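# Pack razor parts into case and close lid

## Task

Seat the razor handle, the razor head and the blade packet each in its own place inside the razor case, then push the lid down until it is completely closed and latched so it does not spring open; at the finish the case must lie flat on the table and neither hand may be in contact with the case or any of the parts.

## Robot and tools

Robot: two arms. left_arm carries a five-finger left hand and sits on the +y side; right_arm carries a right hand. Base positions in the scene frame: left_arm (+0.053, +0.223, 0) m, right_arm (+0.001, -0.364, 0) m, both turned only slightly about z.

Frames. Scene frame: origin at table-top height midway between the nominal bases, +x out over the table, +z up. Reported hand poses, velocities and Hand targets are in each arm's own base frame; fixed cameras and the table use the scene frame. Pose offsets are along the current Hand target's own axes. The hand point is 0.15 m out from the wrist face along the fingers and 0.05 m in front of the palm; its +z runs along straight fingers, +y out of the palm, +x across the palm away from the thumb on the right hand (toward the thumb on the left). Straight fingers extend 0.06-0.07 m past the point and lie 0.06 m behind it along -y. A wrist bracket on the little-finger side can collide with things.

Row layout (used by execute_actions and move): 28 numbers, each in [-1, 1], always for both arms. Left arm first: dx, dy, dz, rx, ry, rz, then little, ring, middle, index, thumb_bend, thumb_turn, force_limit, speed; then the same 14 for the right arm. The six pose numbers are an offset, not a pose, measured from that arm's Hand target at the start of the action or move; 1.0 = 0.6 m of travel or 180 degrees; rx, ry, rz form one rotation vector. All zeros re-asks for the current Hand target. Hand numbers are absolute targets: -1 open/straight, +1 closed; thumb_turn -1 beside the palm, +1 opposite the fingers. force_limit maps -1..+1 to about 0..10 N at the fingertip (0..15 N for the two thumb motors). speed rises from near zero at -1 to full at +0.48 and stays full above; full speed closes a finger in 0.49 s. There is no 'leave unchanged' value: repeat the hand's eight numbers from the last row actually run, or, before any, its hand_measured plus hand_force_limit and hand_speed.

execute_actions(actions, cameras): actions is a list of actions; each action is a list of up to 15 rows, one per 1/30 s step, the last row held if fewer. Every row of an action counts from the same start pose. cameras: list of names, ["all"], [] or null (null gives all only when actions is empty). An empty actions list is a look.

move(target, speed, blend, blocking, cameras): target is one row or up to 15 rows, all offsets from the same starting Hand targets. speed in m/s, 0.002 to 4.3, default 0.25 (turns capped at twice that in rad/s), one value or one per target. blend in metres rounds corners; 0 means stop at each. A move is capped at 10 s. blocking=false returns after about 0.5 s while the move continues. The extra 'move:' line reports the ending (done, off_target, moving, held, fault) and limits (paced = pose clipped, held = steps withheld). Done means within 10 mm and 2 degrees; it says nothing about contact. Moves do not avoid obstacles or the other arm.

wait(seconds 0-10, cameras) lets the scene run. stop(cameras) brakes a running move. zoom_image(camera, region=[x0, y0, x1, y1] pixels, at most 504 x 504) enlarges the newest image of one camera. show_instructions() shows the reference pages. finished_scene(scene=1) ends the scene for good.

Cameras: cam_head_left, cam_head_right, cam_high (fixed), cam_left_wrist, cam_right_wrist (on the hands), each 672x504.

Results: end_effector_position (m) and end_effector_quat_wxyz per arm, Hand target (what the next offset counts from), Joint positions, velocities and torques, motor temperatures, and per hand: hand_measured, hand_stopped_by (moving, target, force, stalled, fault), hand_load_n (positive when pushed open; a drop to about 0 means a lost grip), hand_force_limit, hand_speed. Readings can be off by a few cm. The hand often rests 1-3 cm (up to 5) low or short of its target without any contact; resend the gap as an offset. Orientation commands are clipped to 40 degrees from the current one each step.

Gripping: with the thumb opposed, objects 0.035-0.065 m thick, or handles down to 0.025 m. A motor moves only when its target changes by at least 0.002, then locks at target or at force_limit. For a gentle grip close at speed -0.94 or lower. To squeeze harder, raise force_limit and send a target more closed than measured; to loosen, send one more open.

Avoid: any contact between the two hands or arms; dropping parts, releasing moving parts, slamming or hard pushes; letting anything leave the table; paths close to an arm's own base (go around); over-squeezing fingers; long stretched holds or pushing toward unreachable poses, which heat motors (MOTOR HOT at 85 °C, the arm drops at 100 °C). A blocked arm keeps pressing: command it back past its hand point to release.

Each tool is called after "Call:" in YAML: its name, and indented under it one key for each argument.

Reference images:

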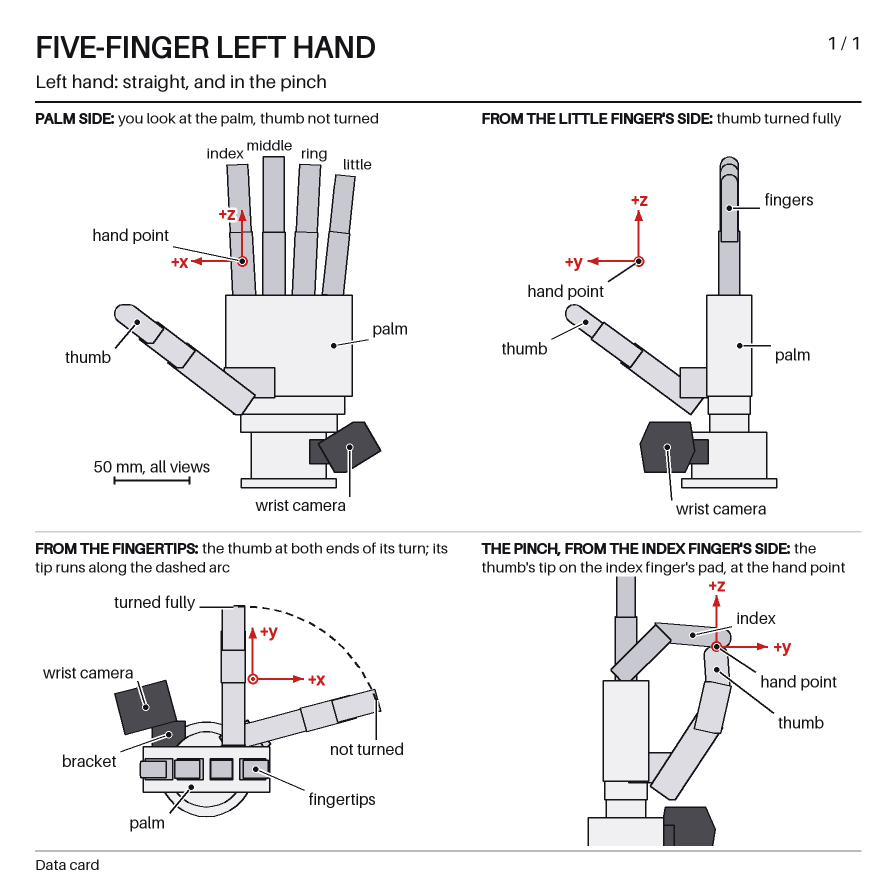

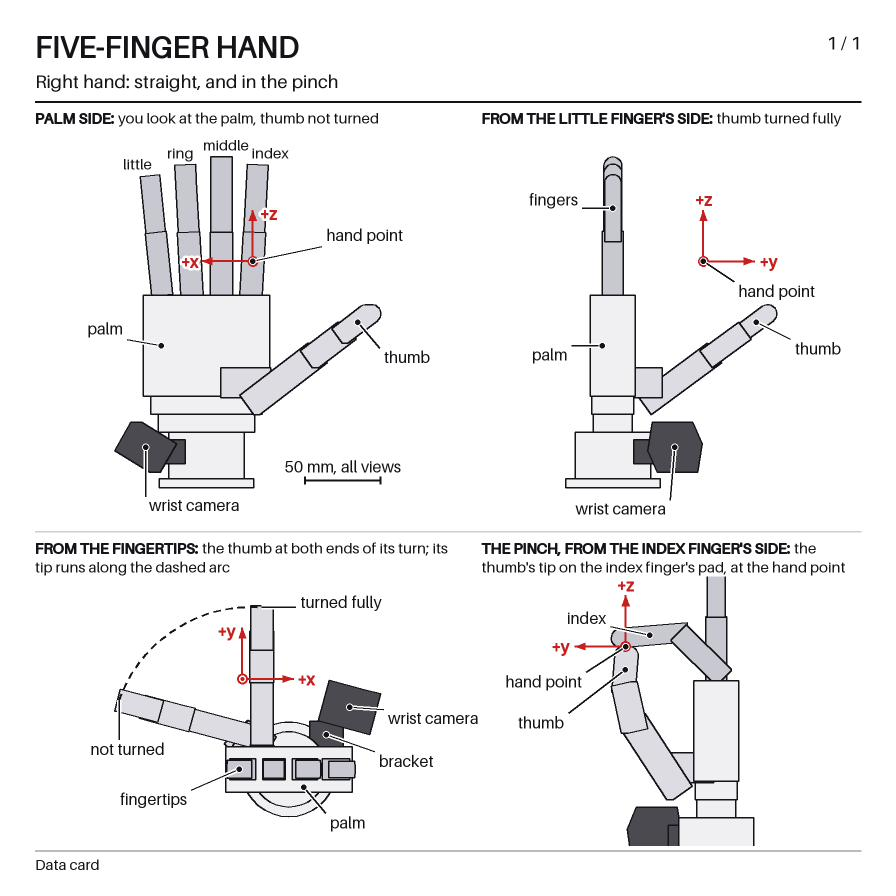

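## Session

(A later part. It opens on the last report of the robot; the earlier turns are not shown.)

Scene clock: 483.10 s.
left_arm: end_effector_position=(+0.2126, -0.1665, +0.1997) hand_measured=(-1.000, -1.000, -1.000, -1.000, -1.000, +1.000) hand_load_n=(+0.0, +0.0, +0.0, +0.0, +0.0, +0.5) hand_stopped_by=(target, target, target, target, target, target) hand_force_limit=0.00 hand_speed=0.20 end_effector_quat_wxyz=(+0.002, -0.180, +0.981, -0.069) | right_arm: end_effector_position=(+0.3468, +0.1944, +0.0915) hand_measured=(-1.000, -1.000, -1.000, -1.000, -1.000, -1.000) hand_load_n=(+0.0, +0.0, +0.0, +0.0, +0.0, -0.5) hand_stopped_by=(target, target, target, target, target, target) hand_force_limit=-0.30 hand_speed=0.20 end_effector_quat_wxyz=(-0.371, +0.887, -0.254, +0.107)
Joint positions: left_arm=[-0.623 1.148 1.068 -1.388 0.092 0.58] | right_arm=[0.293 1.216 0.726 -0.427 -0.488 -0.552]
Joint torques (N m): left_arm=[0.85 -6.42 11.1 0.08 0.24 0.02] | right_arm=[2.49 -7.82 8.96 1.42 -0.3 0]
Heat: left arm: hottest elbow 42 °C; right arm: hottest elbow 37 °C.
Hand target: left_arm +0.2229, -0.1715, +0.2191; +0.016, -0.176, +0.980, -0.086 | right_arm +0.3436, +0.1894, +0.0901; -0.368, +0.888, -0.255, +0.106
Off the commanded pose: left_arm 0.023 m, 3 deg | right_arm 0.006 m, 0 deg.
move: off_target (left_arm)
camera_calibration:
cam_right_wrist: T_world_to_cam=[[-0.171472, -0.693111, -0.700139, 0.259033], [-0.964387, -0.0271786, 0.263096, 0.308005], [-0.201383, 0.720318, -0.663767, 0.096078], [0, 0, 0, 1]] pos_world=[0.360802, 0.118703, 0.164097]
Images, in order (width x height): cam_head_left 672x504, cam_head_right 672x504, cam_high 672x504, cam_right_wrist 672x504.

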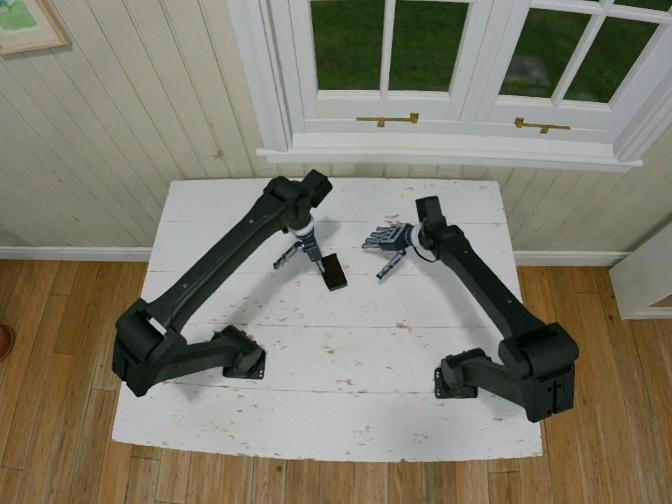

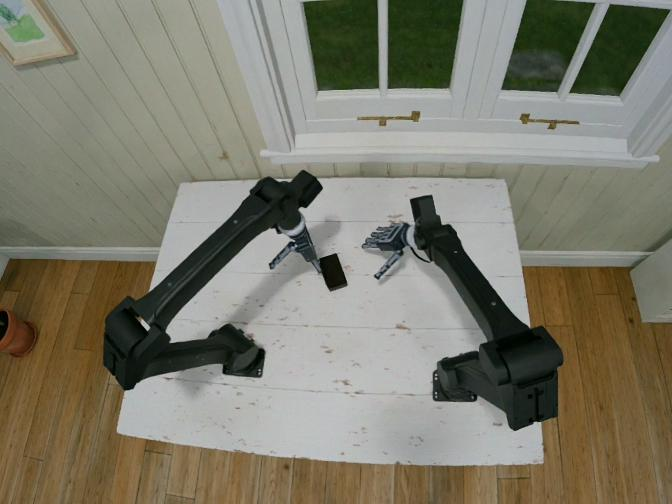

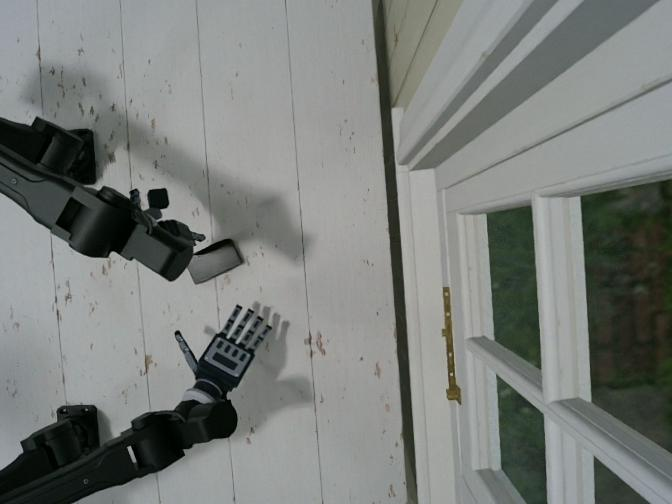

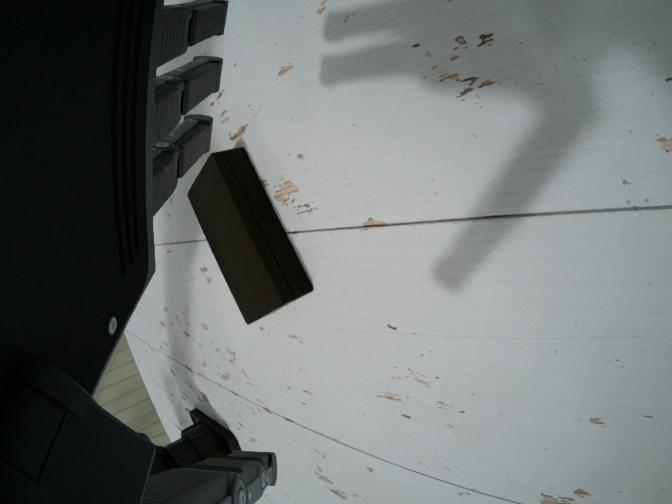

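Call:
move:
  target: [0.0093,-0.0373,0.1573,0,0,0,-1,-1,-1,-1,-1,1,0,0.2,0,0,0,0,0,0,-1,-1,-1,-1,-1,-1,-0.3,0.2]
  speed: 0.15
  cameras: ["cam_high"]

Call:
zoom_image:
  camera: "cam_high"
  region: [170, 200, 260, 290]

Scene clock: 486.80 s.
left_arm: end_effector_position=(+0.2291, -0.2045, +0.1334) hand_measured=(-1.000, -1.000, -1.000, -1.000, -1.000, +1.000) hand_load_n=(+0.0, +0.0, +0.0, +0.0, +0.0, +0.0) hand_stopped_by=(target, target, target, target, target, target) hand_force_limit=0.00 hand_speed=0.20 end_effector_quat_wxyz=(+0.013, -0.174, +0.981, -0.085) | right_arm: end_effector_position=(+0.3468, +0.1944, +0.0915) hand_measured=(-1.000, -1.000, -1.000, -1.000, -1.000, -1.000) hand_load_n=(+0.0, +0.0, +0.0, -0.5, +0.0, +0.0) hand_stopped_by=(target, target, target, target, target, target) hand_force_limit=-0.30 hand_speed=0.20 end_effector_quat_wxyz=(-0.371, +0.887, -0.254, +0.107)
Joint positions: left_arm=[-0.683 1.25 0.976 -1.151 0.09 0.53] | right_arm=[0.293 1.216 0.726 -0.427 -0.488 -0.552]
Joint torques (N m): left_arm=[-0.26 -6.24 7.28 1.26 -0.08 -0.23] | right_arm=[1.55 -7.77 9.07 1.4 -0.34 -0.05]
Heat: left arm: hottest elbow 42 °C; right arm: hottest elbow 37 °C.
Hand target: left_arm +0.2313, -0.2094, +0.1301; +0.016, -0.176, +0.980, -0.086 | right_arm +0.3436, +0.1895, +0.0901; -0.368, +0.888, -0.255, +0.106
Off the commanded pose: left_arm 0.006 m, 0 deg | right_arm 0.006 m, 0 deg.
move: done
Images, in order (width x height): cam_high 672x504.

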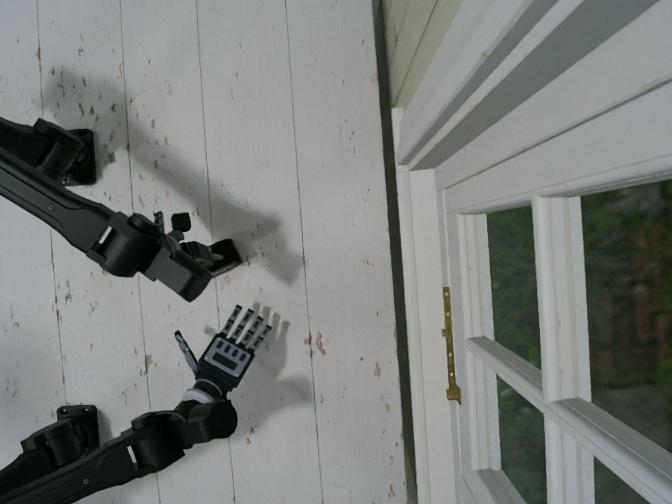

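Scaled by 5.600 from the camera's 672x504 image, which has a finer 960x720 frame.

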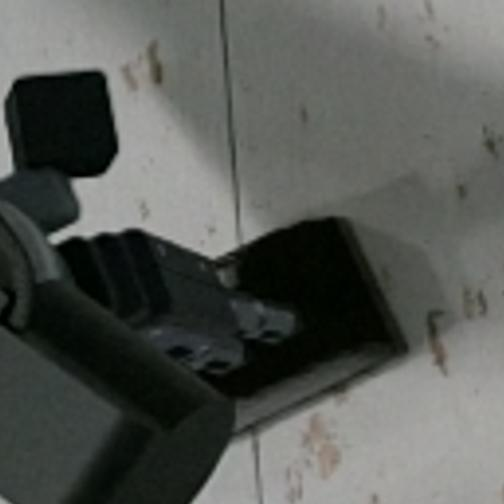

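Call:
move:
  target: [0,0.0283,0.1219,0,0,0,-1,-1,-1,-1,-1,1,0,0.2,0,0,0,0,0,0,-1,-1,-1,-1,-1,-1,-0.3,0.2]
  speed: 0.06
  cameras: ["cam_high", "cam_right_wrist"]

Call:
zoom_image:
  camera: "cam_high"
  region: [170, 200, 260, 290]

Call:
zoom_image:
  camera: "cam_right_wrist"
  region: [170, 120, 340, 340]

Scene clock: 489.07 s.
left_arm: end_effector_position=(+0.2376, -0.2121, +0.0817) hand_measured=(-1.000, -1.000, -1.000, -1.000, -1.000, +1.000) hand_load_n=(+0.0, +0.0, -0.5, +0.0, -0.5, +0.0) hand_stopped_by=(target, target, target, target, target, target) hand_force_limit=0.00 hand_speed=0.20 end_effector_quat_wxyz=(+0.032, -0.173, +0.979, -0.108) | right_arm: end_effector_position=(+0.3468, +0.1944, +0.0915) hand_measured=(-1.000, -1.000, -1.000, -1.000, -1.000, -1.000) hand_load_n=(+0.0, +0.0, +0.0, +0.0, +0.0, -0.5) hand_stopped_by=(target, target, target, target, target, target) hand_force_limit=-0.30 hand_speed=0.20 end_effector_quat_wxyz=(-0.371, +0.887, -0.254, +0.107)
Joint positions: left_arm=[-0.683 1.286 0.867 -0.946 0.092 0.529] | right_arm=[0.293 1.216 0.726 -0.427 -0.488 -0.552]
Joint torques (N m): left_arm=[0.21 -3.9 4.34 1.55 -0.12 -0.17] | right_arm=[1.49 -8 9.16 1.44 -0.33 -0.08]
Heat: left arm: hottest elbow 42 °C; right arm: hottest elbow 37 °C.
Hand target: left_arm +0.2299, -0.2057, +0.0551; +0.016, -0.176, +0.980, -0.086 | right_arm +0.3436, +0.1895, +0.0901; -0.368, +0.888, -0.255, +0.106
Off the commanded pose: left_arm 0.028 m, 3 deg | right_arm 0.006 m, 0 deg.
move: off_target (left_arm)
camera_calibration:
cam_right_wrist: T_world_to_cam=[[-0.171092, -0.693205, -0.700139, 0.258906], [-0.964455, -0.0274126, 0.262823, 0.308103], [-0.201383, 0.720219, -0.663874, 0.0961074], [0, 0, 0, 1]] pos_world=[0.360802, 0.118702, 0.164097]
Images, in order (width x height): cam_high 672x504, cam_right_wrist 672x504.

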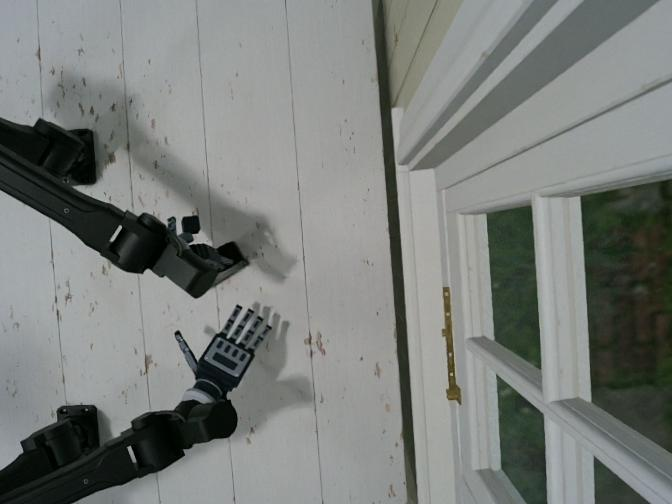

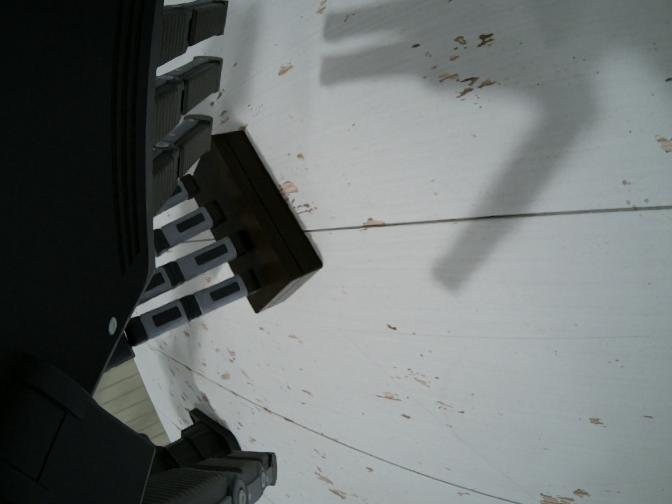

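Scaled by 5.600 from the camera's 672x504 image, which has a finer 960x720 frame.

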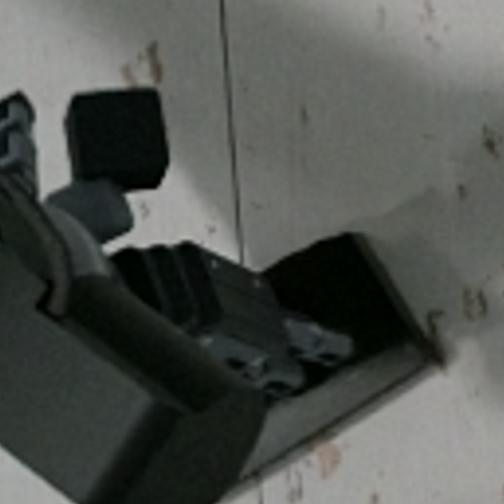

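Scaled by 2.291 from the camera's 672x504 image, which has a finer 960x720 frame.

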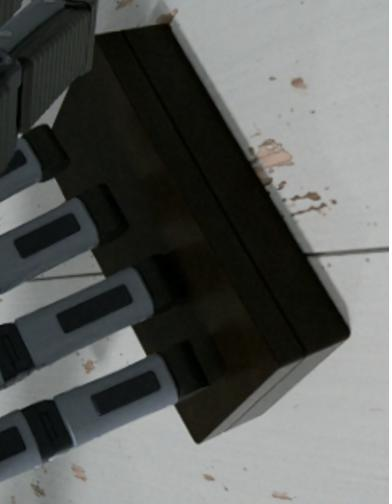

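Call:
zoom_image:
  camera: "cam_right_wrist"
  region: [240, 245, 330, 320]

Scaled by 5.600 from the camera's 672x504 image, which has a finer 960x720 frame.

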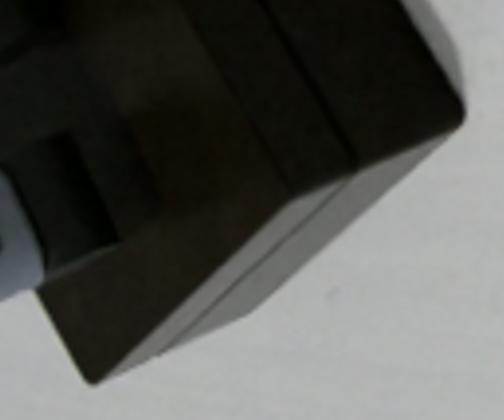

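Call:
move:
  target:
    - [-0.0083,-0.0432,-0.1617,0,0,0,-1,-1,-1,-1,-1,1,0,0.2,0,0,0,0,0,0,-1,-1,-1,-1,-1,-1,-0.3,0.2]
    - [-0.013,0.0102,-0.281,0,0,0,-1,-1,-1,-1,-1,1,0,0.2,0,0,0,0,0,0,-1,-1,-1,-1,-1,-1,-0.3,0.2]
  speed: [0.15,0.2]
  blend: [0.02,0]
  cameras: ["cam_right_wrist", "cam_high"]

Call:
zoom_image:
  camera: "cam_right_wrist"
  region: [170, 120, 340, 340]

Call:
zoom_image:
  camera: "cam_high"
  region: [170, 200, 260, 290]

Scene clock: 491.67 s.
left_arm: end_effector_position=(+0.2146, -0.1652, +0.2014) hand_measured=(-1.000, -1.000, -1.000, -1.000, -1.000, +1.000) hand_load_n=(+0.0, +0.0, +0.0, +0.0, +0.0, +0.0) hand_stopped_by=(target, target, target, target, target, target) hand_force_limit=0.00 hand_speed=0.20 end_effector_quat_wxyz=(+0.003, -0.180, +0.981, -0.070) | right_arm: end_effector_position=(+0.3468, +0.1944, +0.0915) hand_measured=(-1.000, -1.000, -1.000, -1.000, -1.000, -1.000) hand_load_n=(+0.0, -0.5, -0.5, +0.0, -0.5, +0.0) hand_stopped_by=(target, target, target, target, target, target) hand_force_limit=-0.30 hand_speed=0.20 end_effector_quat_wxyz=(-0.371, +0.887, -0.254, +0.107)
Joint positions: left_arm=[-0.616 1.148 1.073 -1.39 0.094 0.588] | right_arm=[0.293 1.216 0.726 -0.427 -0.488 -0.552]
Joint torques (N m): left_arm=[0.79 -6.36 10.99 0.12 0.24 -0.04] | right_arm=[0.97 -8.41 9.24 1.25 -0.39 -0.06]
Heat: left arm: hottest elbow 42 °C; right arm: hottest elbow 37 °C.
Hand target: left_arm +0.2247, -0.1699, +0.2200; +0.016, -0.176, +0.980, -0.086 | right_arm +0.3436, +0.1895, +0.0901; -0.368, +0.888, -0.255, +0.106
Off the commanded pose: left_arm 0.022 m, 2 deg | right_arm 0.006 m, 0 deg.
move: off_target (left_arm)
camera_calibration:
cam_right_wrist: T_world_to_cam=[[-0.171092, -0.693205, -0.700139, 0.258906], [-0.964455, -0.0274126, 0.262823, 0.308103], [-0.201383, 0.720219, -0.663874, 0.0961074], [0, 0, 0, 1]] pos_world=[0.360802, 0.118702, 0.164097]
Images, in order (width x height): cam_high 672x504, cam_right_wrist 672x504.

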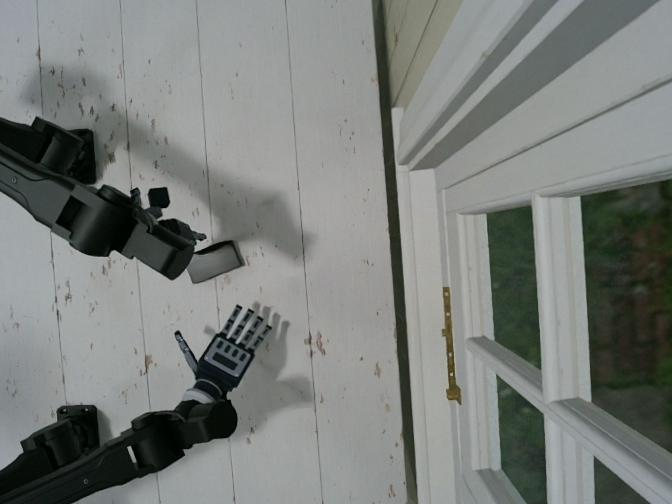

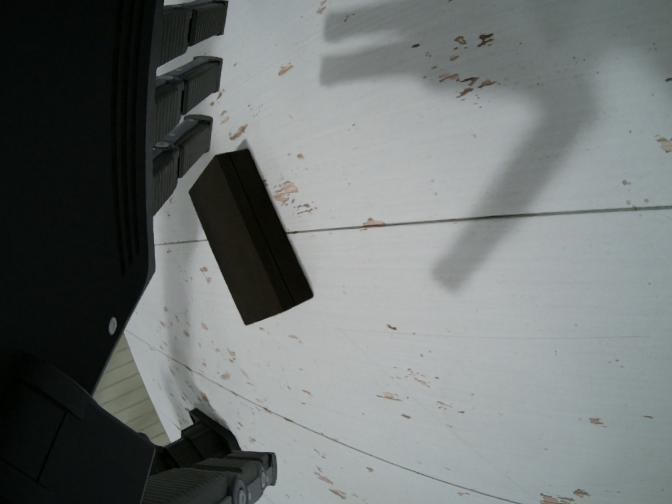

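Scaled by 2.291 from the camera's 672x504 image, which has a finer 960x720 frame.

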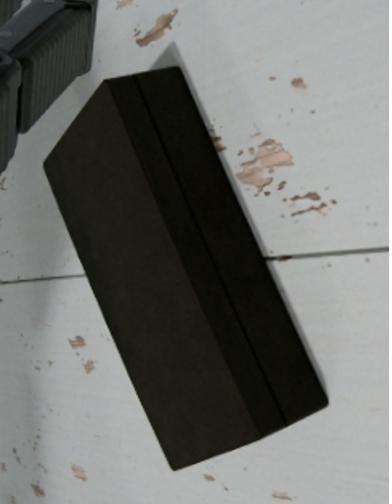

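Scaled by 5.600 from the camera's 672x504 image, which has a finer 960x720 frame.

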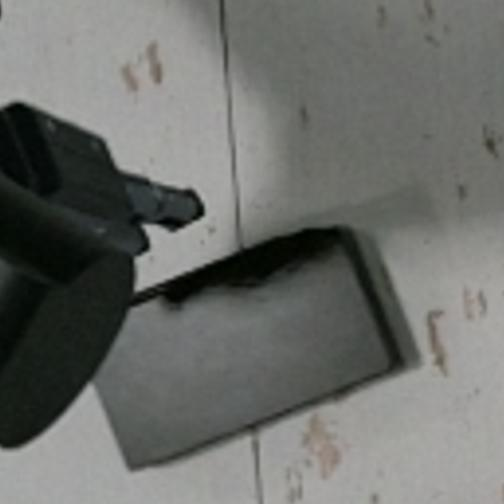

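Call:
move:
  target: [0,0,0,0,0,0,-1,-1,-1,-1,-1,1,0,0.2,-0.0848,0.0375,-0.0375,0,0,0,-1,-1,-1,-1,-1,-1,-0.3,0.2]
  speed: 0.2
  cameras: ["cam_right_wrist"]

Call:
zoom_image:
  camera: "cam_right_wrist"
  region: [220, 130, 400, 290]

Scene clock: 493.13 s.
left_arm: end_effector_position=(+0.2146, -0.1650, +0.2014) hand_measured=(-1.000, -1.000, -1.000, -1.000, -1.000, +1.000) hand_load_n=(+0.0, +0.0, +0.0, +0.0, +0.0, +0.0) hand_stopped_by=(target, target, target, target, target, target) hand_force_limit=0.00 hand_speed=0.20 end_effector_quat_wxyz=(+0.003, -0.180, +0.981, -0.070) | right_arm: end_effector_position=(+0.2902, +0.1885, +0.0910) hand_measured=(-1.000, -1.000, -1.000, -1.000, -1.000, -1.000) hand_load_n=(+0.0, +0.0, +0.0, +0.0, +0.0, -0.5) hand_stopped_by=(target, target, target, target, target, target) hand_force_limit=-0.30 hand_speed=0.20 end_effector_quat_wxyz=(-0.370, +0.887, -0.253, +0.112)
Joint positions: left_arm=[-0.615 1.148 1.073 -1.391 0.094 0.588] | right_arm=[0.336 1.036 0.596 -0.455 -0.456 -0.517]
Joint torques (N m): left_arm=[0.79 -6.36 11 0.09 0.24 -0.01] | right_arm=[2.96 -4.89 9.37 1.43 -0.16 0.17]
Heat: left arm: hottest elbow 42 °C; right arm: hottest elbow 37 °C.
Hand target: left_arm +0.2247, -0.1698, +0.2200; +0.016, -0.176, +0.980, -0.086 | right_arm +0.2834, +0.1895, +0.0899; -0.368, +0.888, -0.255, +0.105
Off the commanded pose: left_arm 0.022 m, 2 deg | right_arm 0.007 m, 1 deg.
move: off_target (left_arm)
camera_calibration:
cam_right_wrist: T_world_to_cam=[[-0.166844, -0.695951, -0.698438, 0.243939], [-0.966471, -0.0247939, 0.255577, 0.254239], [-0.195186, 0.717661, -0.668479, 0.0877722], [0, 0, 0, 1]] pos_world=[0.303546, 0.113082, 0.164073]
Images, in order (width x height): cam_right_wrist 672x504.

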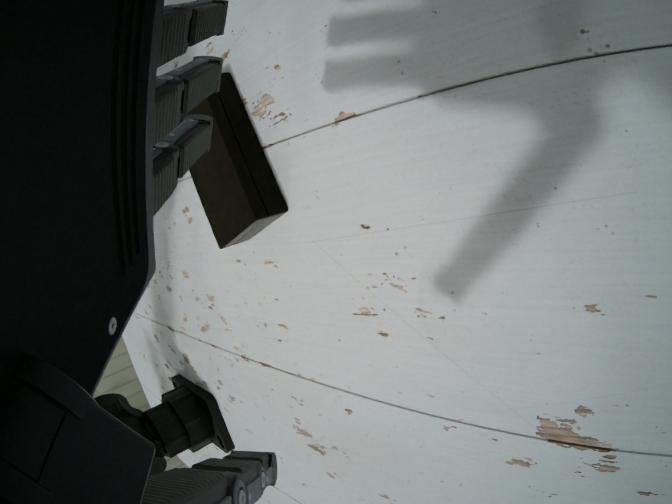

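Scaled by 2.800 from the camera's 672x504 image, which has a finer 960x720 frame.

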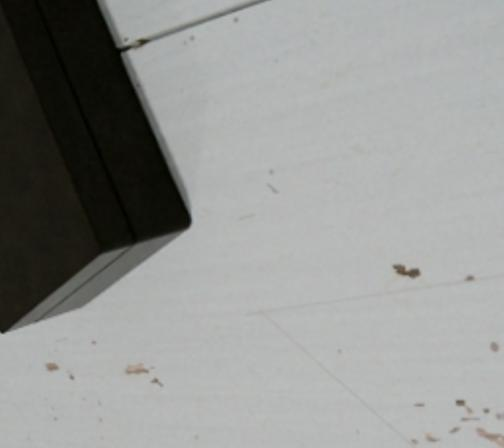

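Call:
zoom_image:
  camera: "cam_right_wrist"
  region: [205, 195, 300, 255]

Scaled by 5.305 from the camera's 672x504 image, which has a finer 960x720 frame.

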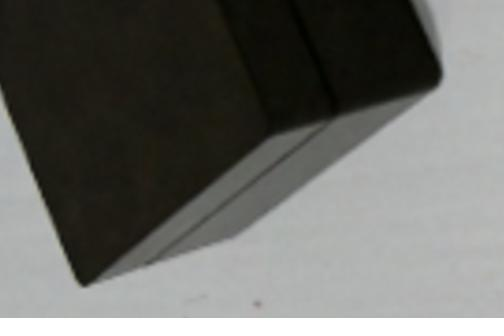

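Call:
finished_scene:

The scene is finished: the task was done.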